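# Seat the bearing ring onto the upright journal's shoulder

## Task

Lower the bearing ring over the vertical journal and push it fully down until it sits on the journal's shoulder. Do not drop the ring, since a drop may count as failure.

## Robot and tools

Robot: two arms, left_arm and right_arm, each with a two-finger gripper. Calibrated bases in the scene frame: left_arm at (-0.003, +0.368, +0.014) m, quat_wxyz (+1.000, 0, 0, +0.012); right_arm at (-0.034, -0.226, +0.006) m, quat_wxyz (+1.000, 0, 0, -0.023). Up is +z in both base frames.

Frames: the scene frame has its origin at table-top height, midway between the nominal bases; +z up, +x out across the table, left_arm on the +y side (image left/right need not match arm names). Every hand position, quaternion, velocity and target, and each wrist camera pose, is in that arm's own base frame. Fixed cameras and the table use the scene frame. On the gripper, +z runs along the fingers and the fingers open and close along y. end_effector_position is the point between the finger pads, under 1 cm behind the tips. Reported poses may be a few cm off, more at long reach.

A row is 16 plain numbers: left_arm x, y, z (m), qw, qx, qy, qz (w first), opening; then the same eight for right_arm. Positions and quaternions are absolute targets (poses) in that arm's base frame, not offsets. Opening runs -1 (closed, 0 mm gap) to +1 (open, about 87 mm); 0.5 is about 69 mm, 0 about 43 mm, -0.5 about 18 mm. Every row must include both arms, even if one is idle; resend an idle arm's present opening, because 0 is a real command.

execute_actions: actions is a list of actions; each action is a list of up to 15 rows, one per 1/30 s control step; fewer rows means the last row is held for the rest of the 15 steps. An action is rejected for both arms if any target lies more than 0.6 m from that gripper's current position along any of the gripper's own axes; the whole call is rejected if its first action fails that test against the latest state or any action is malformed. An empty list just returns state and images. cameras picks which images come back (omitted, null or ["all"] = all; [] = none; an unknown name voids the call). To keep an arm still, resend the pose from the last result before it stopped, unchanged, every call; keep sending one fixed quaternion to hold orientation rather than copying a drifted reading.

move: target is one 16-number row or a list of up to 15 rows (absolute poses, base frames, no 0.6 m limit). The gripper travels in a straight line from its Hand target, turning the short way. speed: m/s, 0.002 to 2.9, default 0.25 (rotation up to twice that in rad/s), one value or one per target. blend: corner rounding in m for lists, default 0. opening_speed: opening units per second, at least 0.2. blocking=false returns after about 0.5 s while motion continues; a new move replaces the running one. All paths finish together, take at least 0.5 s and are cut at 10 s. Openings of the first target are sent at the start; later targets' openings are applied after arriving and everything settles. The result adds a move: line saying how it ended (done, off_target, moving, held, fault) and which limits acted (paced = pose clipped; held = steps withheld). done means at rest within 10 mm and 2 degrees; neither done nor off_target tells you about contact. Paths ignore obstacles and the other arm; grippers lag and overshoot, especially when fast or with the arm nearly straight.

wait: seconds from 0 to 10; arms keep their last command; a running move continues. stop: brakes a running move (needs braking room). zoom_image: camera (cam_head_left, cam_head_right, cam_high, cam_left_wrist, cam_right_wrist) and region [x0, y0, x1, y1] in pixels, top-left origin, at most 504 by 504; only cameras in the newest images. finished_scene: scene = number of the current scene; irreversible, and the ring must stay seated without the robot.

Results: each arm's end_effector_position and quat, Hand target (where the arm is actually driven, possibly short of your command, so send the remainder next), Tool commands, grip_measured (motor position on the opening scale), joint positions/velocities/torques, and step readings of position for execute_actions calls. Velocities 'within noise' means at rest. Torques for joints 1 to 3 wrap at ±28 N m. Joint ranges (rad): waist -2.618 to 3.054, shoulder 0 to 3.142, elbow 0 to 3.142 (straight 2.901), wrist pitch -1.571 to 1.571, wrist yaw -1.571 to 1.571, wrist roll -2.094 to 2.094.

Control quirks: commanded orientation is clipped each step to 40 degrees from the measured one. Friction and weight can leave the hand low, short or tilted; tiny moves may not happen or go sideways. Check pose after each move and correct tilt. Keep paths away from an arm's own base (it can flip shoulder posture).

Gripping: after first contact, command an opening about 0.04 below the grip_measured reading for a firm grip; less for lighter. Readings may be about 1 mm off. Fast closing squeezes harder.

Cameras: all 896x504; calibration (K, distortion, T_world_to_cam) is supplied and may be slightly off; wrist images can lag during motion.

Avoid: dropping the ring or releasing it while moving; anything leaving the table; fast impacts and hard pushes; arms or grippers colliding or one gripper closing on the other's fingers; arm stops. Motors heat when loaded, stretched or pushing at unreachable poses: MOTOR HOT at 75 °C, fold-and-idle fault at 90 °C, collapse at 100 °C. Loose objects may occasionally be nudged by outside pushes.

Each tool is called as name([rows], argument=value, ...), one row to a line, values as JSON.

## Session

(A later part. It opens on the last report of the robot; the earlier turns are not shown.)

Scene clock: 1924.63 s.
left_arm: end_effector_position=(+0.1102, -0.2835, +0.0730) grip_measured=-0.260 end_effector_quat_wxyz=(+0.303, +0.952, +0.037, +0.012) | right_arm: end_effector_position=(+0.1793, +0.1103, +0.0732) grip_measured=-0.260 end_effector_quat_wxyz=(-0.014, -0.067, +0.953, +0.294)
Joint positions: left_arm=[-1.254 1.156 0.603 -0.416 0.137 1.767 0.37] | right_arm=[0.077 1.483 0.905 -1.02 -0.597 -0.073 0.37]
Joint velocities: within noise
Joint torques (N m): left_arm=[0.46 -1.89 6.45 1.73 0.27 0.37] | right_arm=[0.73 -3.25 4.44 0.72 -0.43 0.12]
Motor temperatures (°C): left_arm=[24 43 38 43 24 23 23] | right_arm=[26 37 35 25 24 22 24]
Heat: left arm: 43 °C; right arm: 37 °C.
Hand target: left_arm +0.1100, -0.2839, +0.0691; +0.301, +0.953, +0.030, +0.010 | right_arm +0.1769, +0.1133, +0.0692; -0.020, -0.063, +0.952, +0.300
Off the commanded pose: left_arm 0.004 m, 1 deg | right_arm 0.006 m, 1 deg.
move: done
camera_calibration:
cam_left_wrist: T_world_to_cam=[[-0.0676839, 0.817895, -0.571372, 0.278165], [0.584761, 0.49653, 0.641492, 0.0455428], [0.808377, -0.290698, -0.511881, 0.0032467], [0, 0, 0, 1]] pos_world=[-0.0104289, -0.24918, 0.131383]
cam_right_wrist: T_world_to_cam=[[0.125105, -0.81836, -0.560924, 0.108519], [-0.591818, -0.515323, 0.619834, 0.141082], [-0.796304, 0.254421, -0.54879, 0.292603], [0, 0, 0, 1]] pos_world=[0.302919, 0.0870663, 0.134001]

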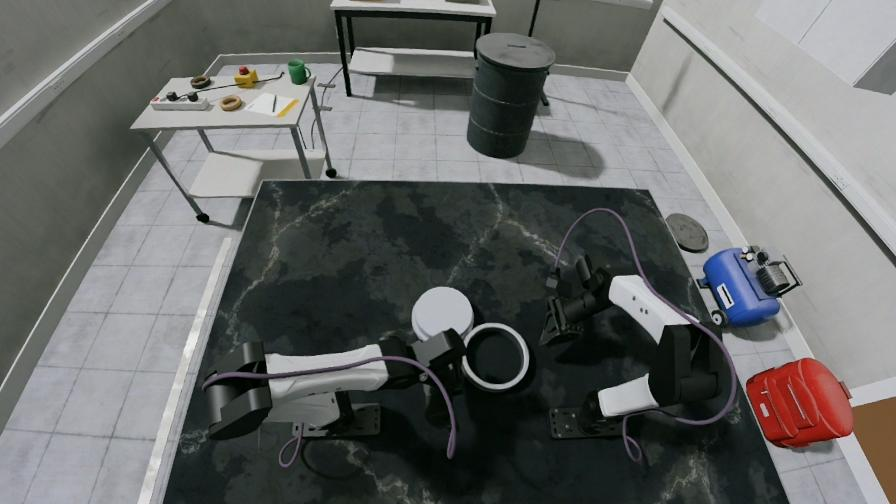

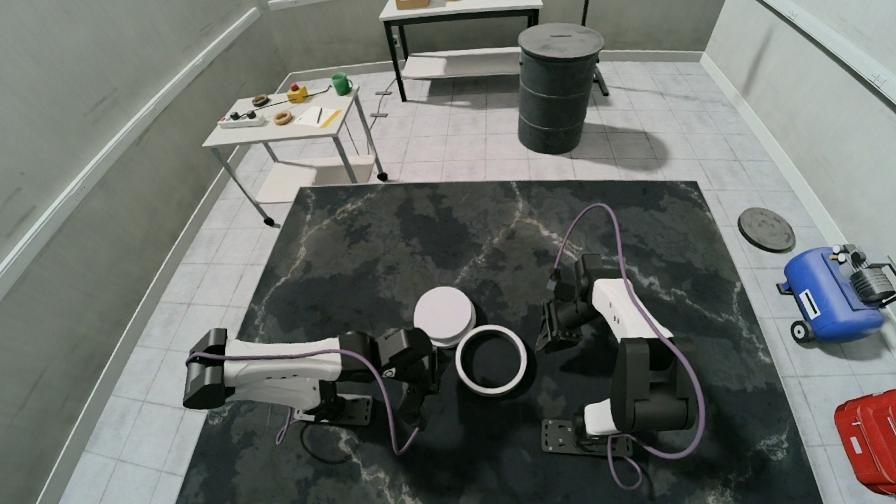

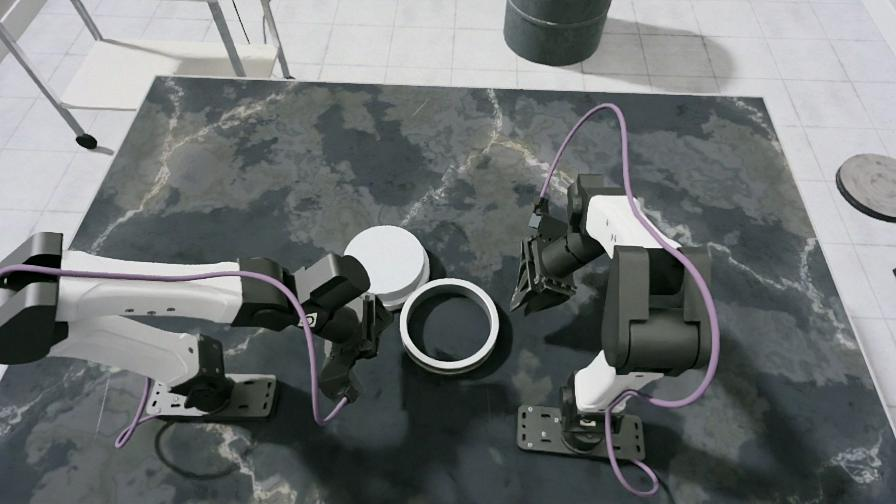

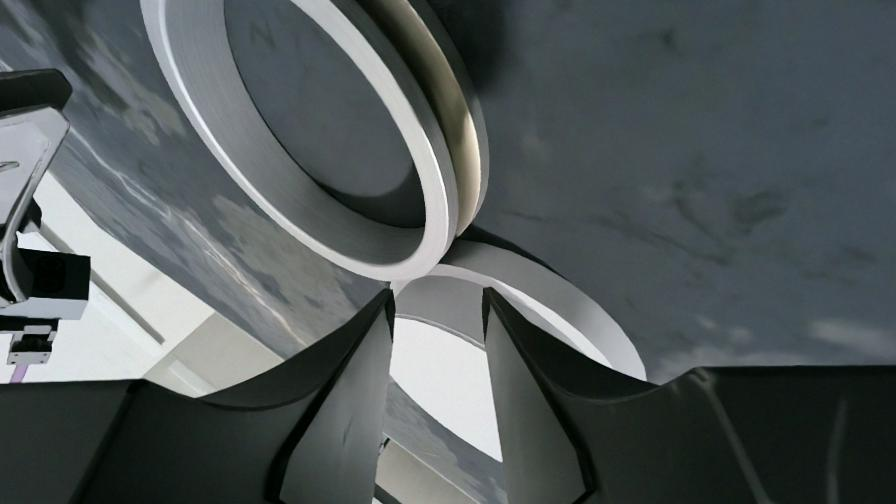

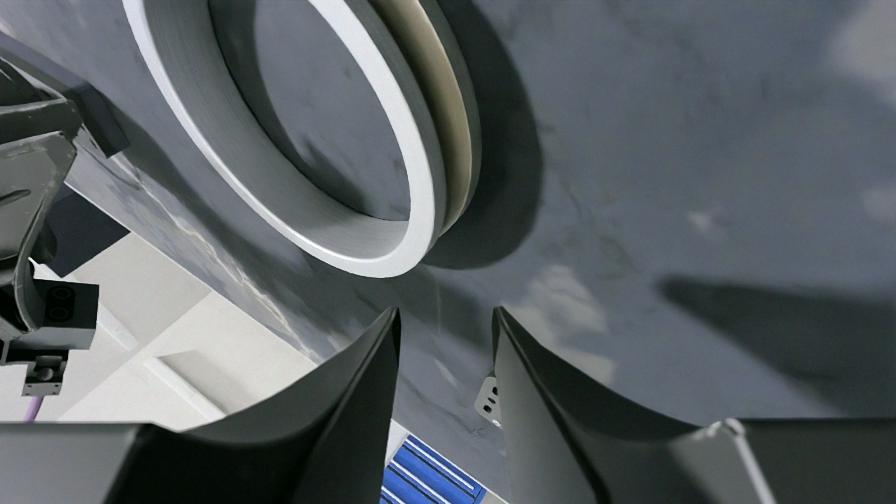

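move(target=[0.111,-0.301,0.044,0.3005,0.9532,0.0300,0.0095,-0.26,0.183,0.1305,0.044,-0.0199,-0.0632,0.9516,0.3000,-0.26], speed=0.08)

zoom_image(camera="cam_high", region=[300, 200, 620, 420])

Scene clock: 1933.50 s.
left_arm: end_effector_position=(+0.1127, -0.3011, +0.0481) grip_measured=-0.260 end_effector_quat_wxyz=(+0.303, +0.952, +0.032, +0.010) | right_arm: end_effector_position=(+0.1859, +0.1277, +0.0482) grip_measured=-0.260 end_effector_quat_wxyz=(-0.013, -0.067, +0.953, +0.294)
Joint positions: left_arm=[-1.264 1.287 0.575 -0.256 0.137 1.767 0.37] | right_arm=[0.147 1.542 0.852 -0.86 -0.598 0.012 0.37]
Joint velocities: within noise
Joint torques (N m): left_arm=[-0.5 -2.86 6 1.71 0.11 0.13] | right_arm=[0.69 -3.54 4.26 0.81 -0.43 0.1]
Motor temperatures (°C): left_arm=[24 41 39 44 24 23 23] | right_arm=[26 36 35 25 24 22 24]
Heat: left arm: 44 °C; right arm: 36 °C.
Hand target: left_arm +0.1110, -0.3008, +0.0440; +0.300, +0.953, +0.030, +0.009 | right_arm +0.1828, +0.1304, +0.0442; -0.020, -0.063, +0.952, +0.300
Off the commanded pose: left_arm 0.004 m, 0 deg | right_arm 0.006 m, 1 deg.
move: done
camera_calibration:
cam_left_wrist: T_world_to_cam=[[-0.0594209, 0.818041, -0.572083, 0.277601], [0.589673, 0.491183, 0.641112, 0.0667082], [0.805453, -0.299246, -0.511563, -0.0188838], [0, 0, 0, 1]] pos_world=[-0.00763072, -0.265506, 0.106383]
cam_right_wrist: T_world_to_cam=[[0.125136, -0.8178, -0.561733, 0.107918], [-0.592239, -0.515816, 0.619021, 0.169548], [-0.795986, 0.255219, -0.54888, 0.279541], [0, 0, 0, 1]] pos_world=[0.30942, 0.104367, 0.109102]

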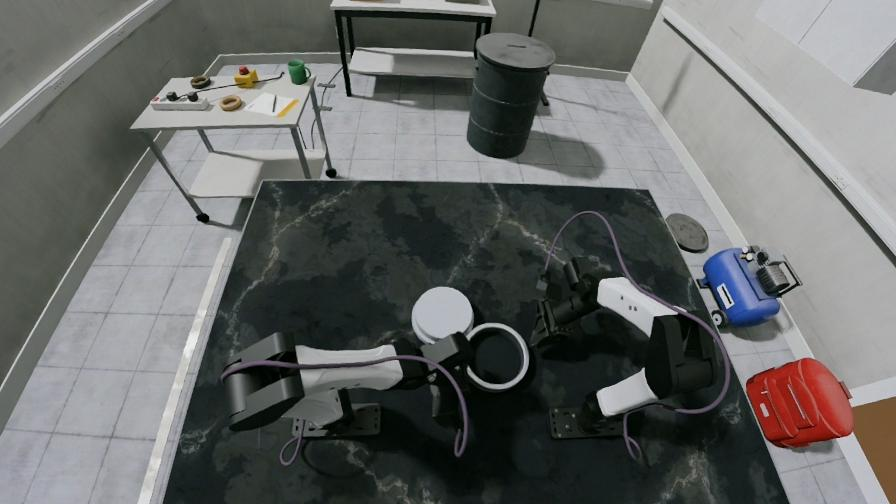

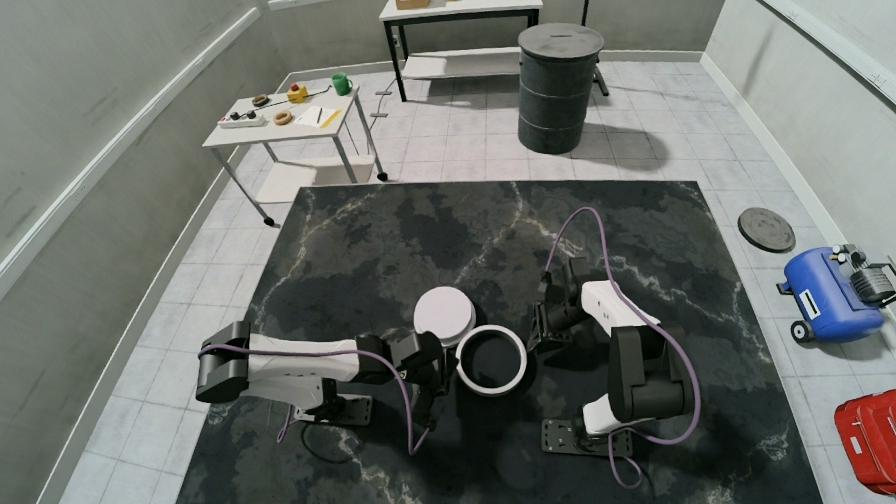

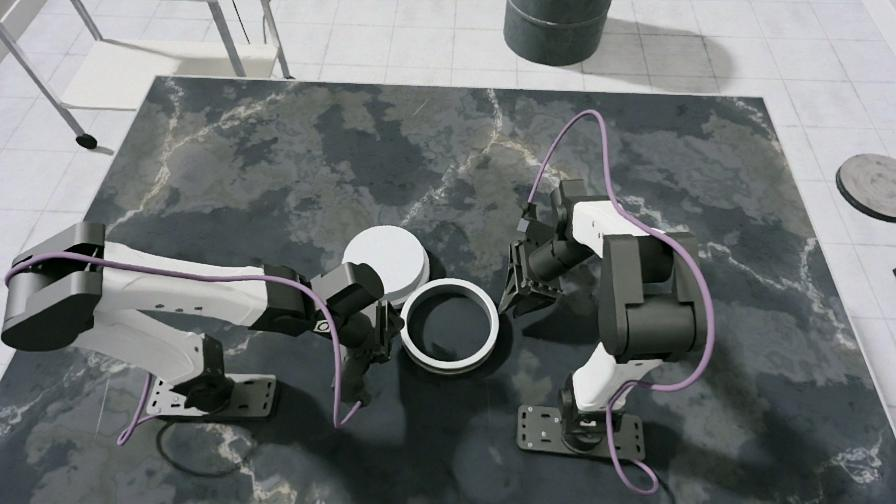

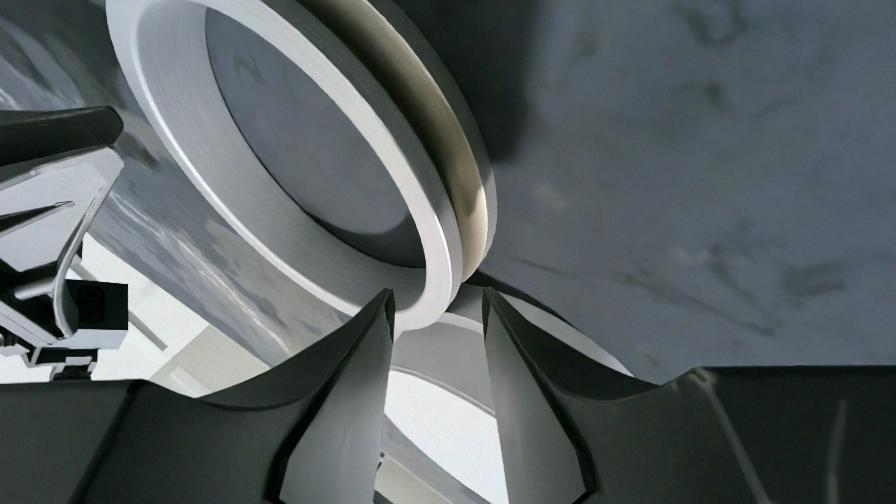

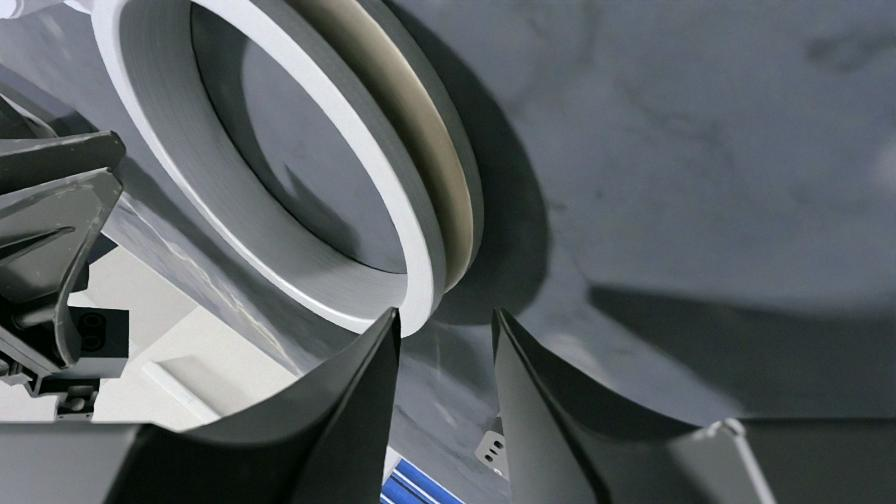

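Scaled by 1.575 from the camera's 896x504 image, which has a finer 1280x720 frame.

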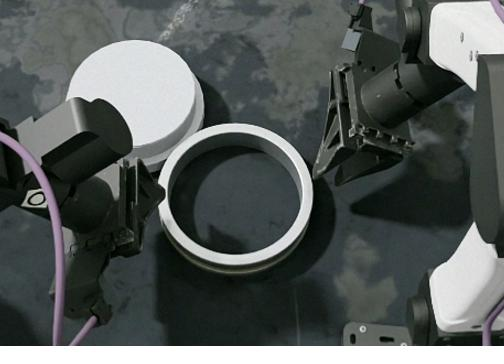

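move([
  [0.112,-0.307,0.045,0.3005,0.9532,0.0300,0.0095,-0.26,0.1825,0.1355,0.045,-0.0199,-0.0632,0.9516,0.3000,-0.26],
  [0.1125,-0.317,0.030,0.3005,0.9532,0.0300,0.0095,-0.26,0.181,0.1455,0.030,-0.0199,-0.0632,0.9516,0.3000,-0.26],
], speed=0.03, cameras=["cam_high","cam_left_wrist","cam_right_wrist"])

Scene clock: 1955.67 s.
left_arm: end_effector_position=(+0.1128, -0.3133, +0.0296) grip_measured=-0.260 end_effector_quat_wxyz=(+0.297, +0.954, +0.030, +0.009) | right_arm: end_effector_position=(+0.1844, +0.1432, +0.0345) grip_measured=-0.260 end_effector_quat_wxyz=(-0.013, -0.067, +0.953, +0.296)
Joint positions: left_arm=[-1.278 1.393 0.575 -0.161 0.131 1.76 0.37] | right_arm=[0.209 1.562 0.809 -0.752 -0.598 0.088 0.37]
Joint velocities: within noise
Joint torques (N m): left_arm=[-0.53 -3.44 6.99 1.7 0.1 0.06] | right_arm=[0.7 -3.49 4.23 0.9 -0.41 0.11]
Motor temperatures (°C): left_arm=[24 38 38 44 24 23 23] | right_arm=[26 35 34 25 24 22 24]
Heat: left arm: 44 °C; right arm: 35 °C.
Hand target: left_arm +0.1125, -0.3169, +0.0301; +0.301, +0.953, +0.030, +0.010 | right_arm +0.1809, +0.1453, +0.0301; -0.020, -0.063, +0.952, +0.300
Off the commanded pose: left_arm 0.004 m, 0 deg | right_arm 0.006 m, 1 deg.
move: done
camera_calibration:
cam_left_wrist: T_world_to_cam=[[-0.0565375, 0.82485, -0.562518, 0.278478], [0.593567, 0.480805, 0.645372, 0.080651], [0.802796, -0.297404, -0.516787, -0.0310071], [0, 0, 0, 1]] pos_world=[-0.00723493, -0.277702, 0.0885751]
cam_right_wrist: T_world_to_cam=[[0.124563, -0.816345, -0.563972, 0.112921], [-0.593143, -0.51692, 0.617232, 0.185572], [-0.795403, 0.257632, -0.548598, 0.266426], [0, 0, 0, 1]] pos_world=[0.307921, 0.119469, 0.095304]
Images, in order (width x height): cam_high 896x504, cam_left_wrist 896x504, cam_right_wrist 896x504.

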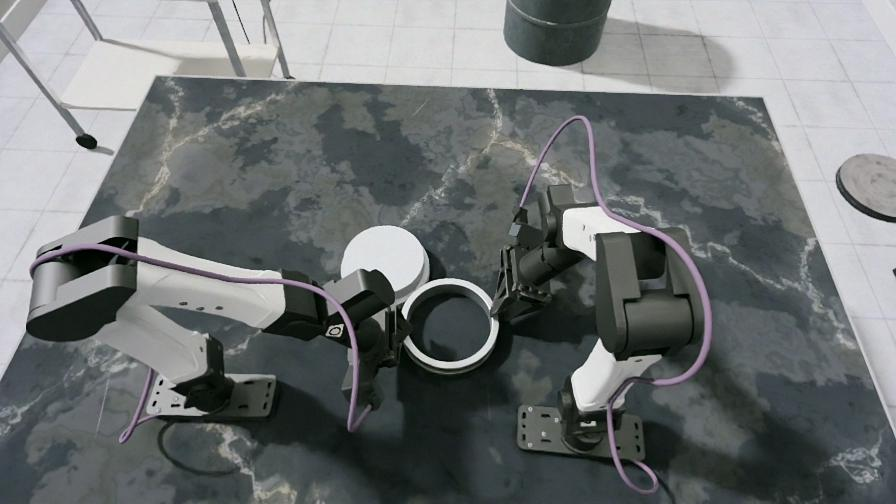

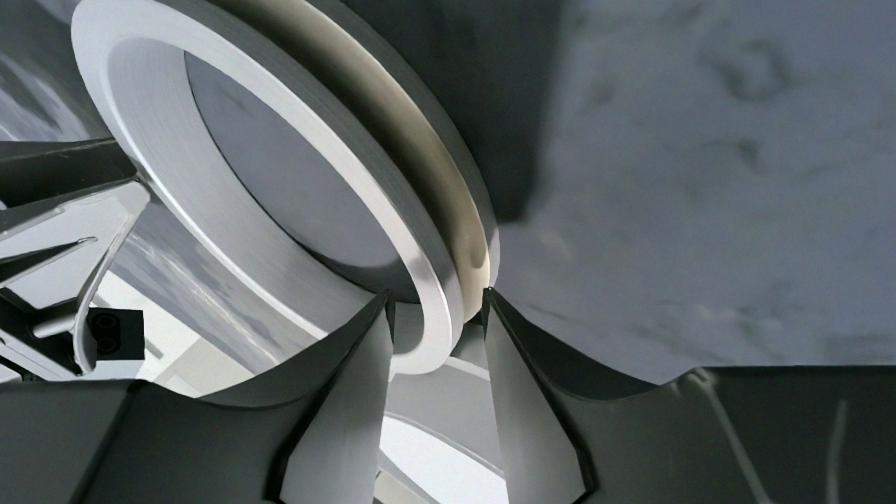

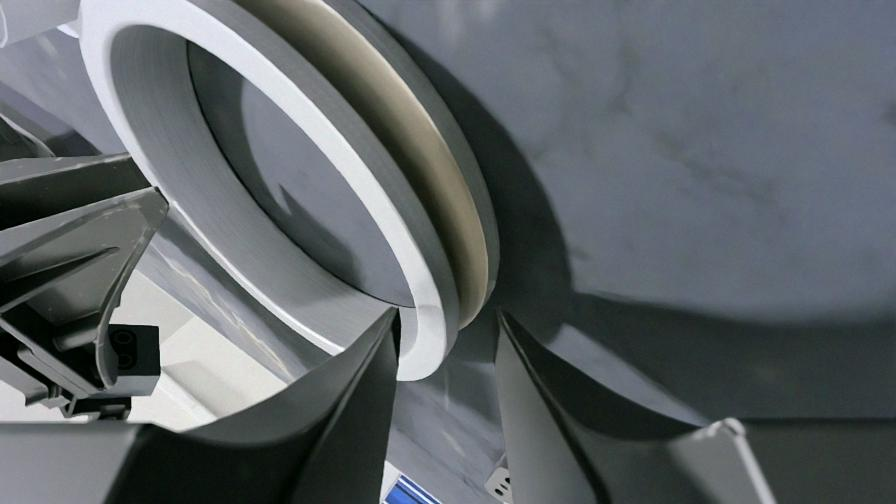

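zoom_image(camera="cam_left_wrist", region=[340, 220, 560, 400])

zoom_image(camera="cam_right_wrist", region=[340, 220, 560, 400])

Scaled by 2.291 from the camera's 896x504 image, which has a finer 1280x720 frame.

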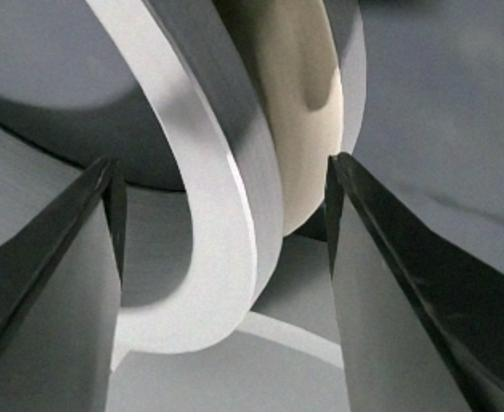

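Scaled by 2.291 from the camera's 896x504 image, which has a finer 1280x720 frame.

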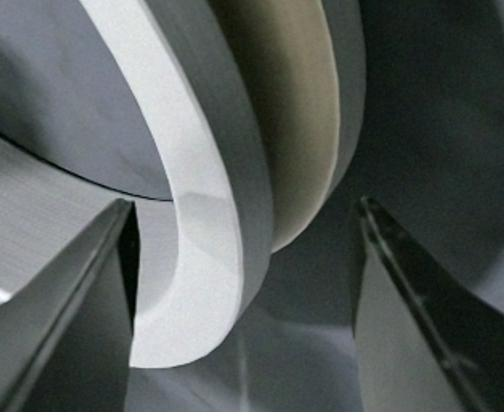

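move([
  [0.1125,-0.317,0.030,0.3005,0.9532,0.0300,0.0095,-0.26,0.1805,0.1485,0.0245,-0.0199,-0.0632,0.9516,0.3000,-0.26],
], speed=0.03, cameras=["cam_left_wrist","cam_right_wrist"])

zoom_image(camera="cam_right_wrist", region=[340, 220, 560, 400])

Scene clock: 1964.73 s.
left_arm: end_effector_position=(+0.1128, -0.3133, +0.0297) grip_measured=-0.260 end_effector_quat_wxyz=(+0.298, +0.954, +0.030, +0.009) | right_arm: end_effector_position=(+0.1842, +0.1463, +0.0291) grip_measured=-0.260 end_effector_quat_wxyz=(-0.013, -0.067, +0.953, +0.296)
Joint positions: left_arm=[-1.278 1.393 0.575 -0.161 0.131 1.76 0.37] | right_arm=[0.221 1.573 0.794 -0.718 -0.598 0.104 0.37]
Joint velocities: within noise
Joint torques (N m): left_arm=[-0.55 -3.41 6.98 1.7 0.1 0.07] | right_arm=[0.8 -3.51 4.19 0.89 -0.39 0.1]
Motor temperatures (°C): left_arm=[24 37 39 44 24 23 23] | right_arm=[26 35 34 25 24 22 24]
Heat: left arm: 44 °C; right arm: 35 °C.
Hand target: left_arm +0.1125, -0.3169, +0.0300; +0.300, +0.953, +0.030, +0.009 | right_arm +0.1805, +0.1483, +0.0247; -0.020, -0.063, +0.952, +0.300
Off the commanded pose: left_arm 0.004 m, 0 deg | right_arm 0.006 m, 1 deg.
move: done
camera_calibration:
cam_left_wrist: T_world_to_cam=[[-0.0565001, 0.82462, -0.562858, 0.27859], [0.593522, 0.481069, 0.645216, 0.080662], [0.802832, -0.297614, -0.516611, -0.0311391], [0, 0, 0, 1]] pos_world=[-0.00713483, -0.277802, 0.0886754]
cam_right_wrist: T_world_to_cam=[[0.124443, -0.815839, -0.56473, 0.112463], [-0.593624, -0.517275, 0.616472, 0.190477], [-0.795063, 0.258522, -0.548673, 0.2623], [0, 0, 0, 1]] pos_world=[0.307621, 0.12247, 0.0900046]
Images, in order (width x height): cam_left_wrist 896x504, cam_right_wrist 896x504.

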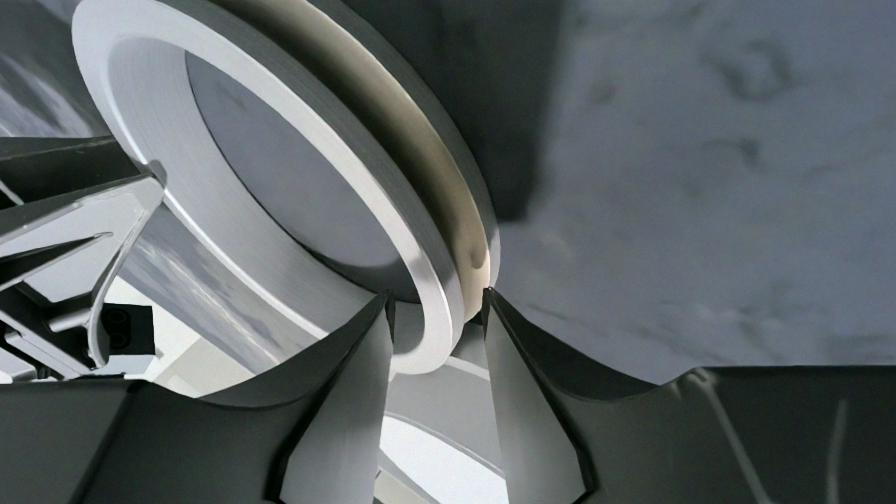

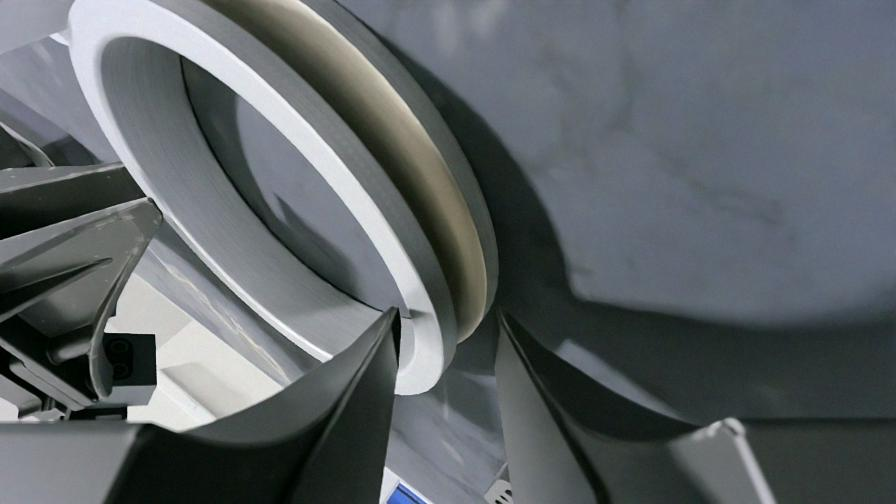

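Scaled by 2.291 from the camera's 896x504 image, which has a finer 1280x720 frame.

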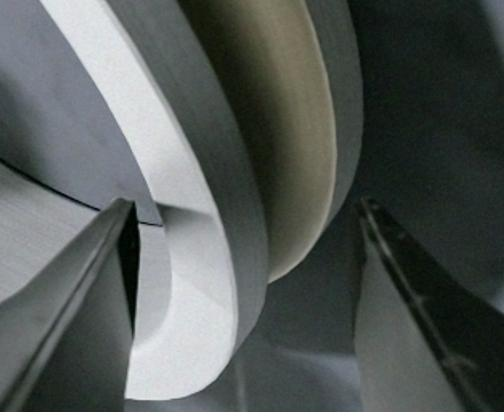

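move([
  [0.1125,-0.317,0.030,0.3005,0.9532,0.0300,0.0095,-0.95,0.1805,0.1485,0.0245,-0.0199,-0.0632,0.9516,0.3000,-0.95],
], speed=0.03, opening_speed=0.4, cameras=["cam_left_wrist","cam_right_wrist"])

zoom_image(camera="cam_right_wrist", region=[340, 220, 560, 400])

zoom_image(camera="cam_left_wrist", region=[340, 220, 560, 400])

Scene clock: 1970.23 s.
left_arm: end_effector_position=(+0.1130, -0.3125, +0.0292) grip_measured=-0.629 end_effector_quat_wxyz=(+0.297, +0.954, +0.036, +0.007) | right_arm: end_effector_position=(+0.1839, +0.1485, +0.0303) grip_measured=-0.612 end_effector_quat_wxyz=(-0.013, -0.066, +0.951, +0.302)
Joint positions: left_arm=[-1.278 1.393 0.575 -0.162 0.13 1.748 0.185] | right_arm=[0.223 1.573 0.794 -0.716 -0.61 0.108 0.194]
Joint velocities: within noise
Joint torques (N m): left_arm=[-0.54 -3.45 6.98 1.72 0.11 0.21] | right_arm=[0.59 -3.54 4.18 0.9 -0.3 0.06]
Motor temperatures (°C): left_arm=[24 36 39 44 24 23 24] | right_arm=[26 35 34 25 24 22 24]
Heat: left arm: 44 °C; right arm: 35 °C.
Hand target: left_arm +0.1125, -0.3169, +0.0300; +0.300, +0.953, +0.030, +0.009 | right_arm +0.1805, +0.1484, +0.0247; -0.020, -0.063, +0.952, +0.300
Off the commanded pose: left_arm 0.005 m, 1 deg | right_arm 0.007 m, 1 deg.
move: done
camera_calibration:
cam_left_wrist: T_world_to_cam=[[-0.06853, 0.824778, -0.561289, 0.278965], [0.592178, 0.486407, 0.642443, 0.0823721], [0.802888, -0.288356, -0.521749, -0.0281737], [0, 0, 0, 1]] pos_world=[-0.00704124, -0.278274, 0.0889606]
cam_right_wrist: T_world_to_cam=[[0.122556, -0.809421, -0.574298, 0.11462], [-0.592051, -0.524046, 0.612251, 0.191501], [-0.796527, 0.264979, -0.543443, 0.261372], [0, 0, 0, 1]] pos_world=[0.307521, 0.123874, 0.0906201]
Images, in order (width x height): cam_left_wrist 896x504, cam_right_wrist 896x504.

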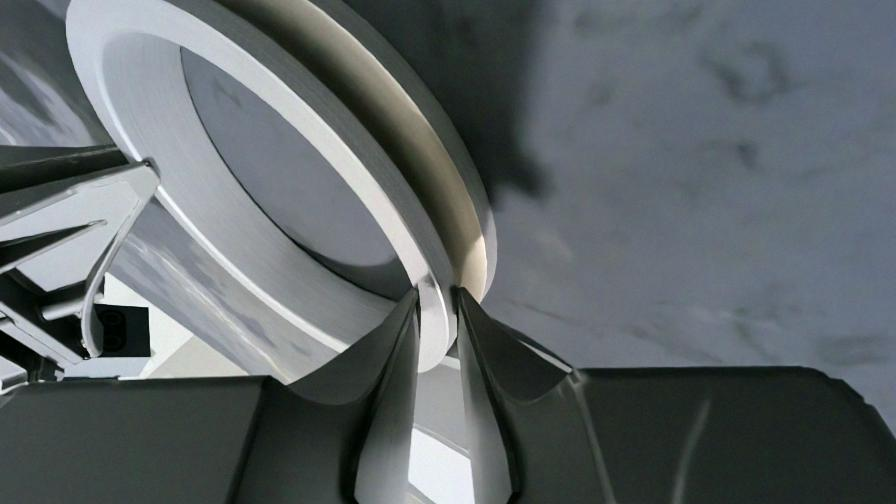

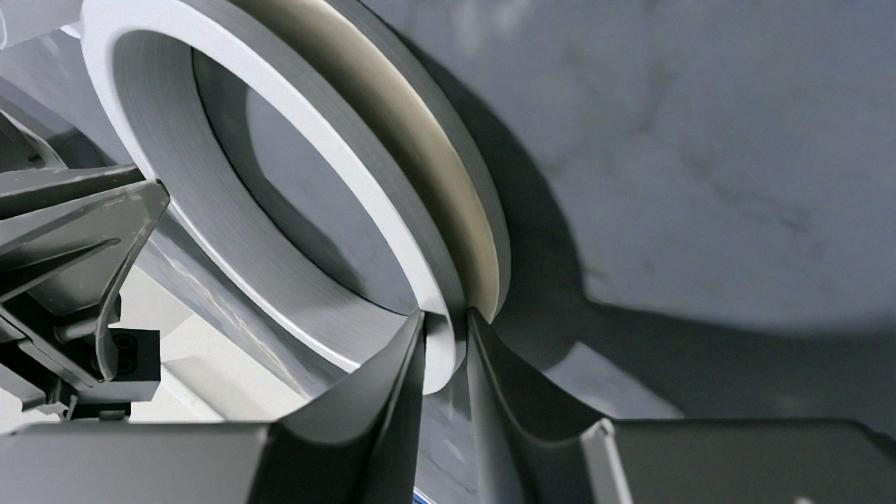

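Scaled by 2.291 from the camera's 896x504 image, which has a finer 1280x720 frame.

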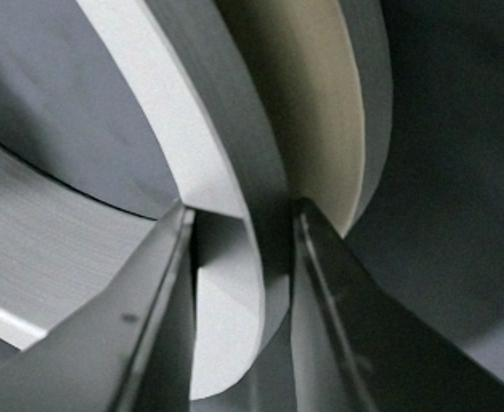

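Scaled by 2.291 from the camera's 896x504 image, which has a finer 1280x720 frame.

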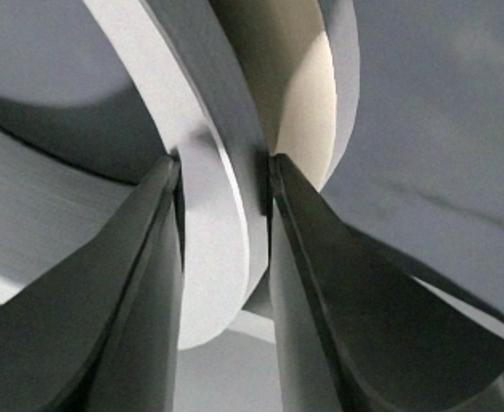

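move([
  [0.1125,-0.316,0.054,0.3005,0.9532,0.0300,0.0095,-1,0.1815,0.1485,0.054,-0.0199,-0.0632,0.9516,0.3000,-1],
], speed=0.025, cameras=["cam_high","cam_left_wrist","cam_right_wrist"])

Scene clock: 1975.83 s.
left_arm: end_effector_position=(+0.1135, -0.3070, +0.0400) grip_measured=-0.981 end_effector_quat_wxyz=(+0.283, +0.958, +0.039, +0.009) | right_arm: end_effector_position=(+0.1744, +0.1411, +0.0318) grip_measured=-0.617 end_effector_quat_wxyz=(-0.033, -0.060, +0.957, +0.281)
Joint positions: left_arm=[-1.278 1.359 0.616 -0.266 0.118 1.747 0.009] | right_arm=[0.224 1.563 0.802 -0.782 -0.573 0.107 0.192]
Joint velocities: within noise
Joint torques (N m): left_arm=[-0.42 -6.04 9.01 1.45 0.23 0.24] | right_arm=[0.46 -7.12 9.59 0.16 -0.62 0.05]
Motor temperatures (°C): left_arm=[24 36 39 43 24 23 24] | right_arm=[26 35 34 25 24 22 24]
Heat: left arm: 43 °C; right arm: 35 °C.
Hand target: left_arm +0.1126, -0.3159, +0.0539; +0.301, +0.953, +0.030, +0.010 | right_arm +0.1810, +0.1485, +0.0528; -0.020, -0.064, +0.952, +0.300
Off the commanded pose: left_arm 0.017 m, 2 deg | right_arm 0.024 m, 3 deg.
move: off_target (left_arm, right_arm)
camera_calibration:
cam_left_wrist: T_world_to_cam=[[-0.0738816, 0.840432, -0.536857, 0.284948], [0.588152, 0.471461, 0.657116, 0.0677907], [0.805369, -0.267205, -0.529134, -0.0148752], [0, 0, 0, 1]] pos_world=[-0.0068388, -0.275414, 0.100559]
cam_right_wrist: T_world_to_cam=[[0.100525, -0.835545, -0.540147, 0.117163], [-0.567632, -0.494036, 0.658577, 0.171222], [-0.817123, 0.240401, -0.523945, 0.262993], [0, 0, 0, 1]] pos_world=[0.300311, 0.119261, 0.0883161]
Images, in order (width x height): cam_high 896x504, cam_left_wrist 896x504, cam_right_wrist 896x504.

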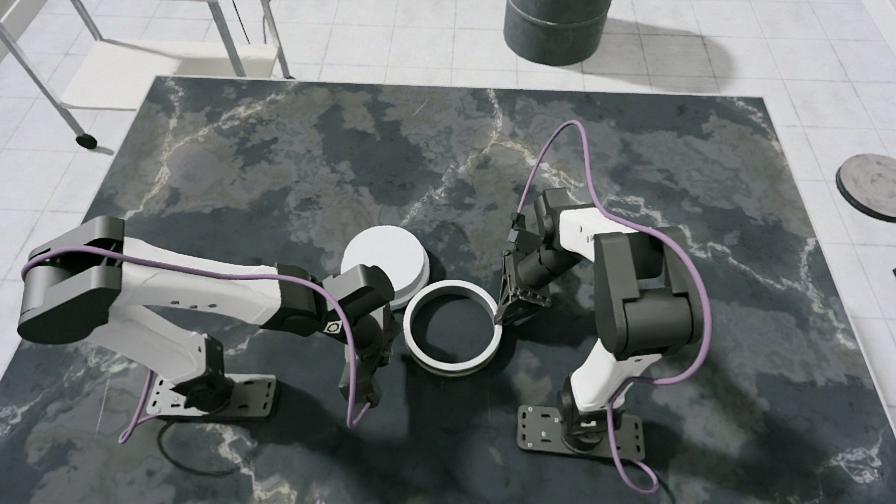

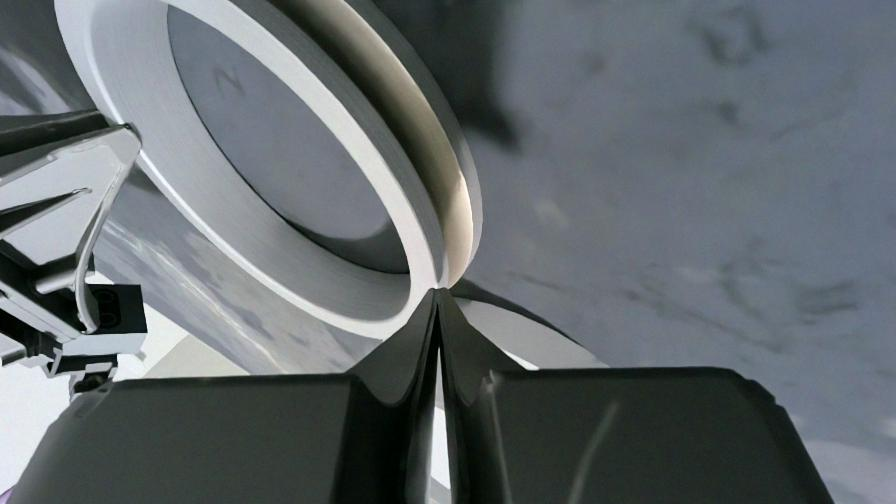

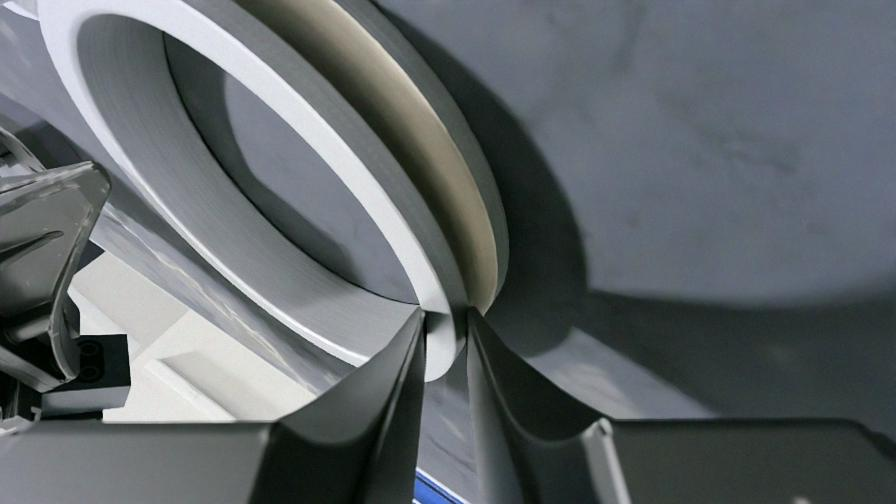

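move([
  [0.1125,-0.307,0.048,0.3005,0.9532,0.0300,0.0095,-1,0.181,0.1485,0.0245,-0.0199,-0.0632,0.9516,0.3000,-1],
  [0.1125,-0.301,0.048,0.3005,0.9532,0.0300,0.0095,-0.26,0.181,0.1485,0.0245,-0.0199,-0.0632,0.9516,0.3000,-1],
], speed=0.03, cameras=["cam_high","cam_left_wrist","cam_right_wrist"])

Scene clock: 1999.77 s.
left_arm: end_effector_position=(+0.1129, -0.3021, +0.0457) grip_measured=-0.260 end_effector_quat_wxyz=(+0.295, +0.955, +0.037, +0.010) | right_arm: end_effector_position=(+0.1760, +0.1428, +0.0306) grip_measured=-0.617 end_effector_quat_wxyz=(-0.031, -0.061, +0.956, +0.286)
Joint positions: left_arm=[-1.27 1.307 0.589 -0.266 0.128 1.755 0.37] | right_arm=[0.223 1.568 0.798 -0.766 -0.583 0.107 0.192]
Joint velocities: within noise
Joint torques (N m): left_arm=[0.53 -5.56 5.82 1.57 0.24 0.33] | right_arm=[0.43 -3.11 4.01 1.29 -0.53 0.03]
Motor temperatures (°C): left_arm=[24 35 38 42 24 23 24] | right_arm=[26 38 36 25 25 22 25]
Heat: left arm: 42 °C; right arm: 38 °C.
Hand target: left_arm +0.1125, -0.3010, +0.0479; +0.300, +0.953, +0.030, +0.010 | right_arm +0.1807, +0.1480, +0.0251; -0.020, -0.064, +0.952, +0.300
Off the commanded pose: left_arm 0.003 m, 1 deg | right_arm 0.010 m, 2 deg.
move: done
camera_calibration:
cam_left_wrist: T_world_to_cam=[[-0.0688797, 0.826716, -0.558387, 0.280092], [0.58782, 0.485868, 0.646838, 0.0669019], [0.806054, -0.283677, -0.519427, -0.0155065], [0, 0, 0, 1]] pos_world=[-0.00753457, -0.268461, 0.10507]
cam_right_wrist: T_world_to_cam=[[0.103117, -0.829202, -0.549355, 0.116703], [-0.57095, -0.501593, 0.649939, 0.175645], [-0.814483, 0.246635, -0.525156, 0.26196], [0, 0, 0, 1]] pos_world=[0.301612, 0.120264, 0.0875226]
Images, in order (width x height): cam_high 896x504, cam_left_wrist 896x504, cam_right_wrist 896x504.

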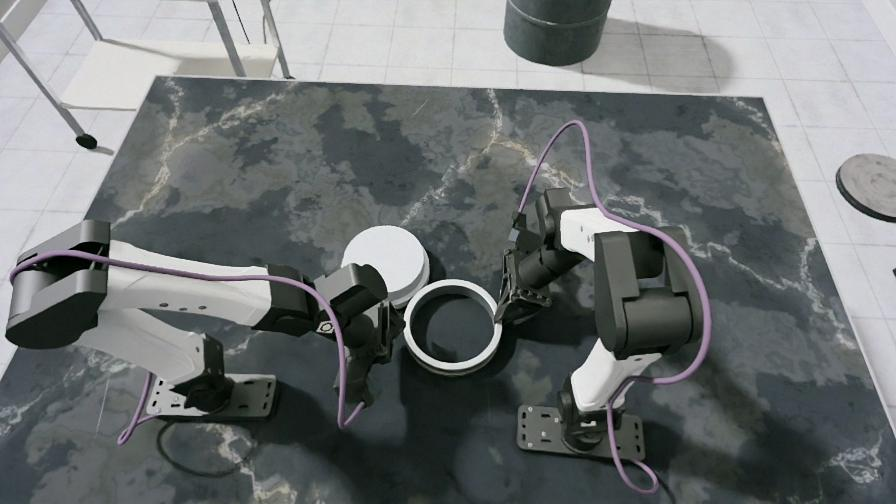

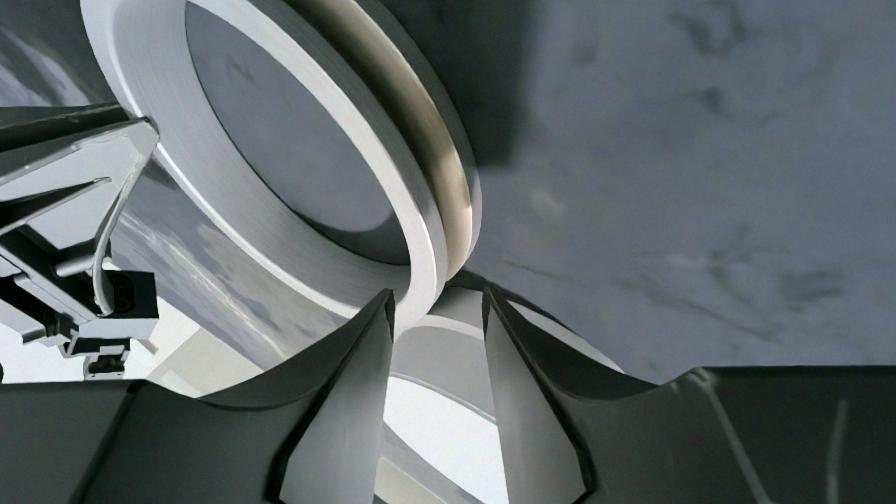

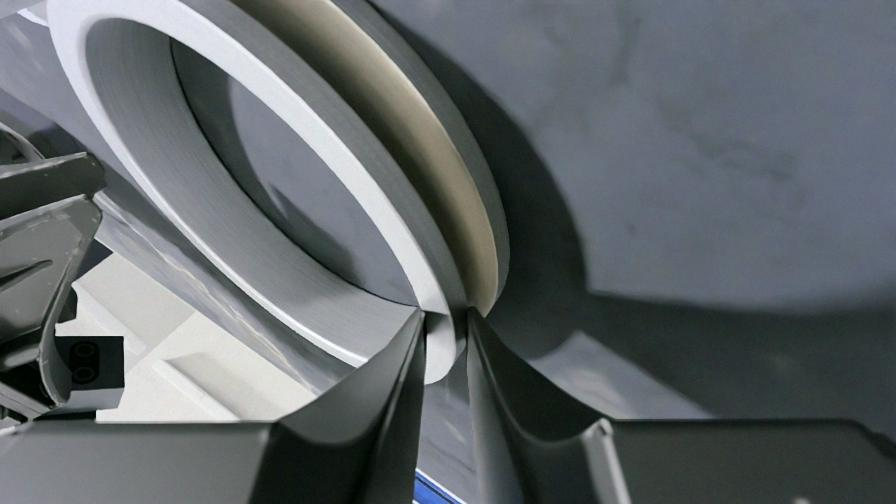

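move([
  [0.1125,-0.312,0.044,0.3005,0.9532,0.0300,0.0095,-0.3,0.181,0.1485,0.0245,-0.0199,-0.0632,0.9516,0.3000,-1],
  [0.1125,-0.322,0.027,0.3005,0.9532,0.0300,0.0095,-0.3,0.181,0.1485,0.0245,-0.0199,-0.0632,0.9516,0.3000,-1],
], speed=0.03, cameras=["cam_left_wrist"])

zoom_image(camera="cam_left_wrist", region=[340, 220, 560, 400])

Scene clock: 2006.17 s.
left_arm: end_effector_position=(+0.1133, -0.3198, +0.0284) grip_measured=-0.300 end_effector_quat_wxyz=(+0.299, +0.954, +0.030, +0.009) | right_arm: end_effector_position=(+0.1760, +0.1428, +0.0306) grip_measured=-0.617 end_effector_quat_wxyz=(-0.031, -0.061, +0.956, +0.286)
Joint positions: left_arm=[-1.284 1.423 0.589 -0.141 0.128 1.755 0.35] | right_arm=[0.223 1.568 0.798 -0.766 -0.583 0.107 0.192]
Joint velocities: within noise
Joint torques (N m): left_arm=[-0.53 -3.66 6.45 1.74 0.1 0.07] | right_arm=[0.43 -3.11 4.01 1.3 -0.53 0.03]
Motor temperatures (°C): left_arm=[24 35 38 42 24 23 24] | right_arm=[26 37 35 25 25 22 25]
Heat: left arm: 42 °C; right arm: 37 °C.
Hand target: left_arm +0.1125, -0.3218, +0.0269; +0.300, +0.953, +0.030, +0.009 | right_arm +0.1807, +0.1480, +0.0251; -0.020, -0.064, +0.952, +0.300
Off the commanded pose: left_arm 0.003 m, 0 deg | right_arm 0.010 m, 2 deg.
move: done
camera_calibration:
cam_left_wrist: T_world_to_cam=[[-0.0557228, 0.822551, -0.565955, 0.282462], [0.59277, 0.483383, 0.644178, 0.0852456], [0.803442, -0.299586, -0.514518, -0.0349226], [0, 0, 0, 1]] pos_world=[-0.00673309, -0.284008, 0.0869792]
Images, in order (width x height): cam_left_wrist 896x504.

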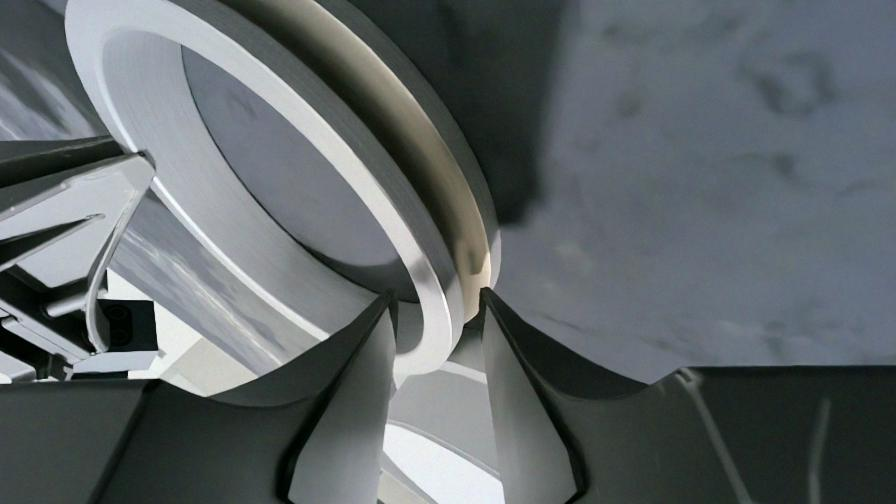

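Scaled by 2.291 from the camera's 896x504 image, which has a finer 1280x720 frame.

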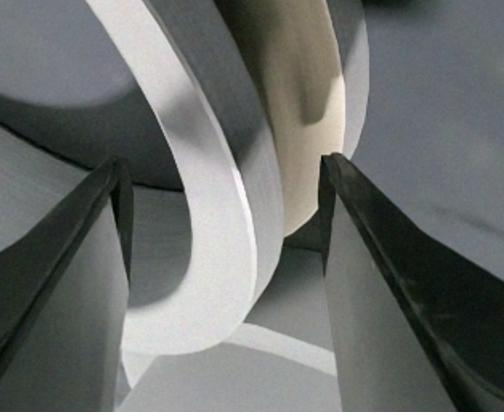

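move(target=[0.1125,-0.327,0.0225,0.3005,0.9532,0.0300,0.0095,-0.3,0.181,0.1485,0.0245,-0.0199,-0.0632,0.9516,0.3000,-1], speed=0.03, cameras=["cam_left_wrist"])

zoom_image(camera="cam_left_wrist", region=[340, 220, 560, 400])

Scene clock: 2013.10 s.
left_arm: end_effector_position=(+0.1127, -0.3228, +0.0219) grip_measured=-0.300 end_effector_quat_wxyz=(+0.297, +0.954, +0.030, +0.008) | right_arm: end_effector_position=(+0.1760, +0.1428, +0.0306) grip_measured=-0.617 end_effector_quat_wxyz=(-0.031, -0.061, +0.956, +0.286)
Joint positions: left_arm=[-1.29 1.455 0.589 -0.113 0.124 1.751 0.35] | right_arm=[0.223 1.568 0.798 -0.766 -0.583 0.107 0.192]
Joint velocities: within noise
Joint torques (N m): left_arm=[-0.51 -3.86 6.91 1.73 0.09 0.07] | right_arm=[0.43 -3.11 4.04 1.29 -0.53 0.03]
Motor temperatures (°C): left_arm=[24 35 38 42 24 23 24] | right_arm=[26 37 35 25 25 22 25]
Heat: left arm: 42 °C; right arm: 37 °C.
Hand target: left_arm +0.1124, -0.3268, +0.0224; +0.300, +0.953, +0.030, +0.009 | right_arm +0.1807, +0.1480, +0.0251; -0.020, -0.064, +0.952, +0.300
Off the commanded pose: left_arm 0.004 m, 0 deg | right_arm 0.010 m, 2 deg.
move: done
camera_calibration:
cam_left_wrist: T_world_to_cam=[[-0.0561726, 0.825797, -0.561164, 0.282224], [0.593824, 0.479466, 0.646131, 0.0898512], [0.802632, -0.296937, -0.517311, -0.0375856], [0, 0, 0, 1]] pos_world=[-0.00733509, -0.287301, 0.0808747]
Images, in order (width x height): cam_left_wrist 896x504.

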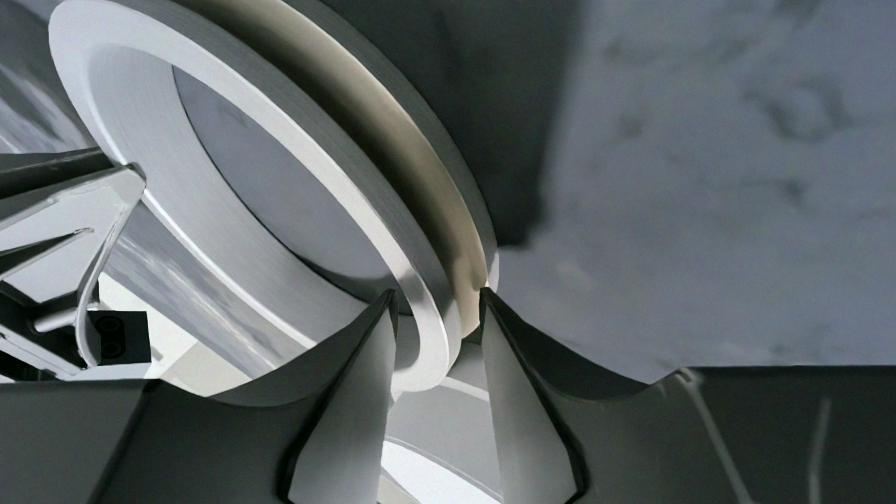

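Scaled by 2.291 from the camera's 896x504 image, which has a finer 1280x720 frame.

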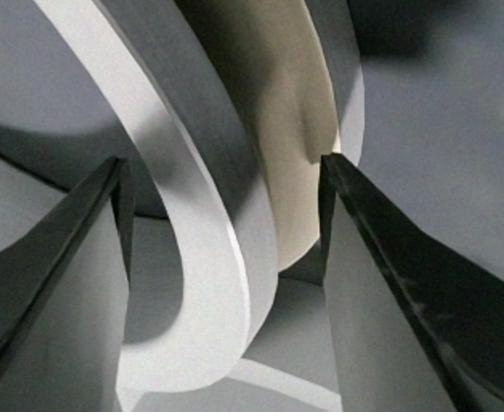

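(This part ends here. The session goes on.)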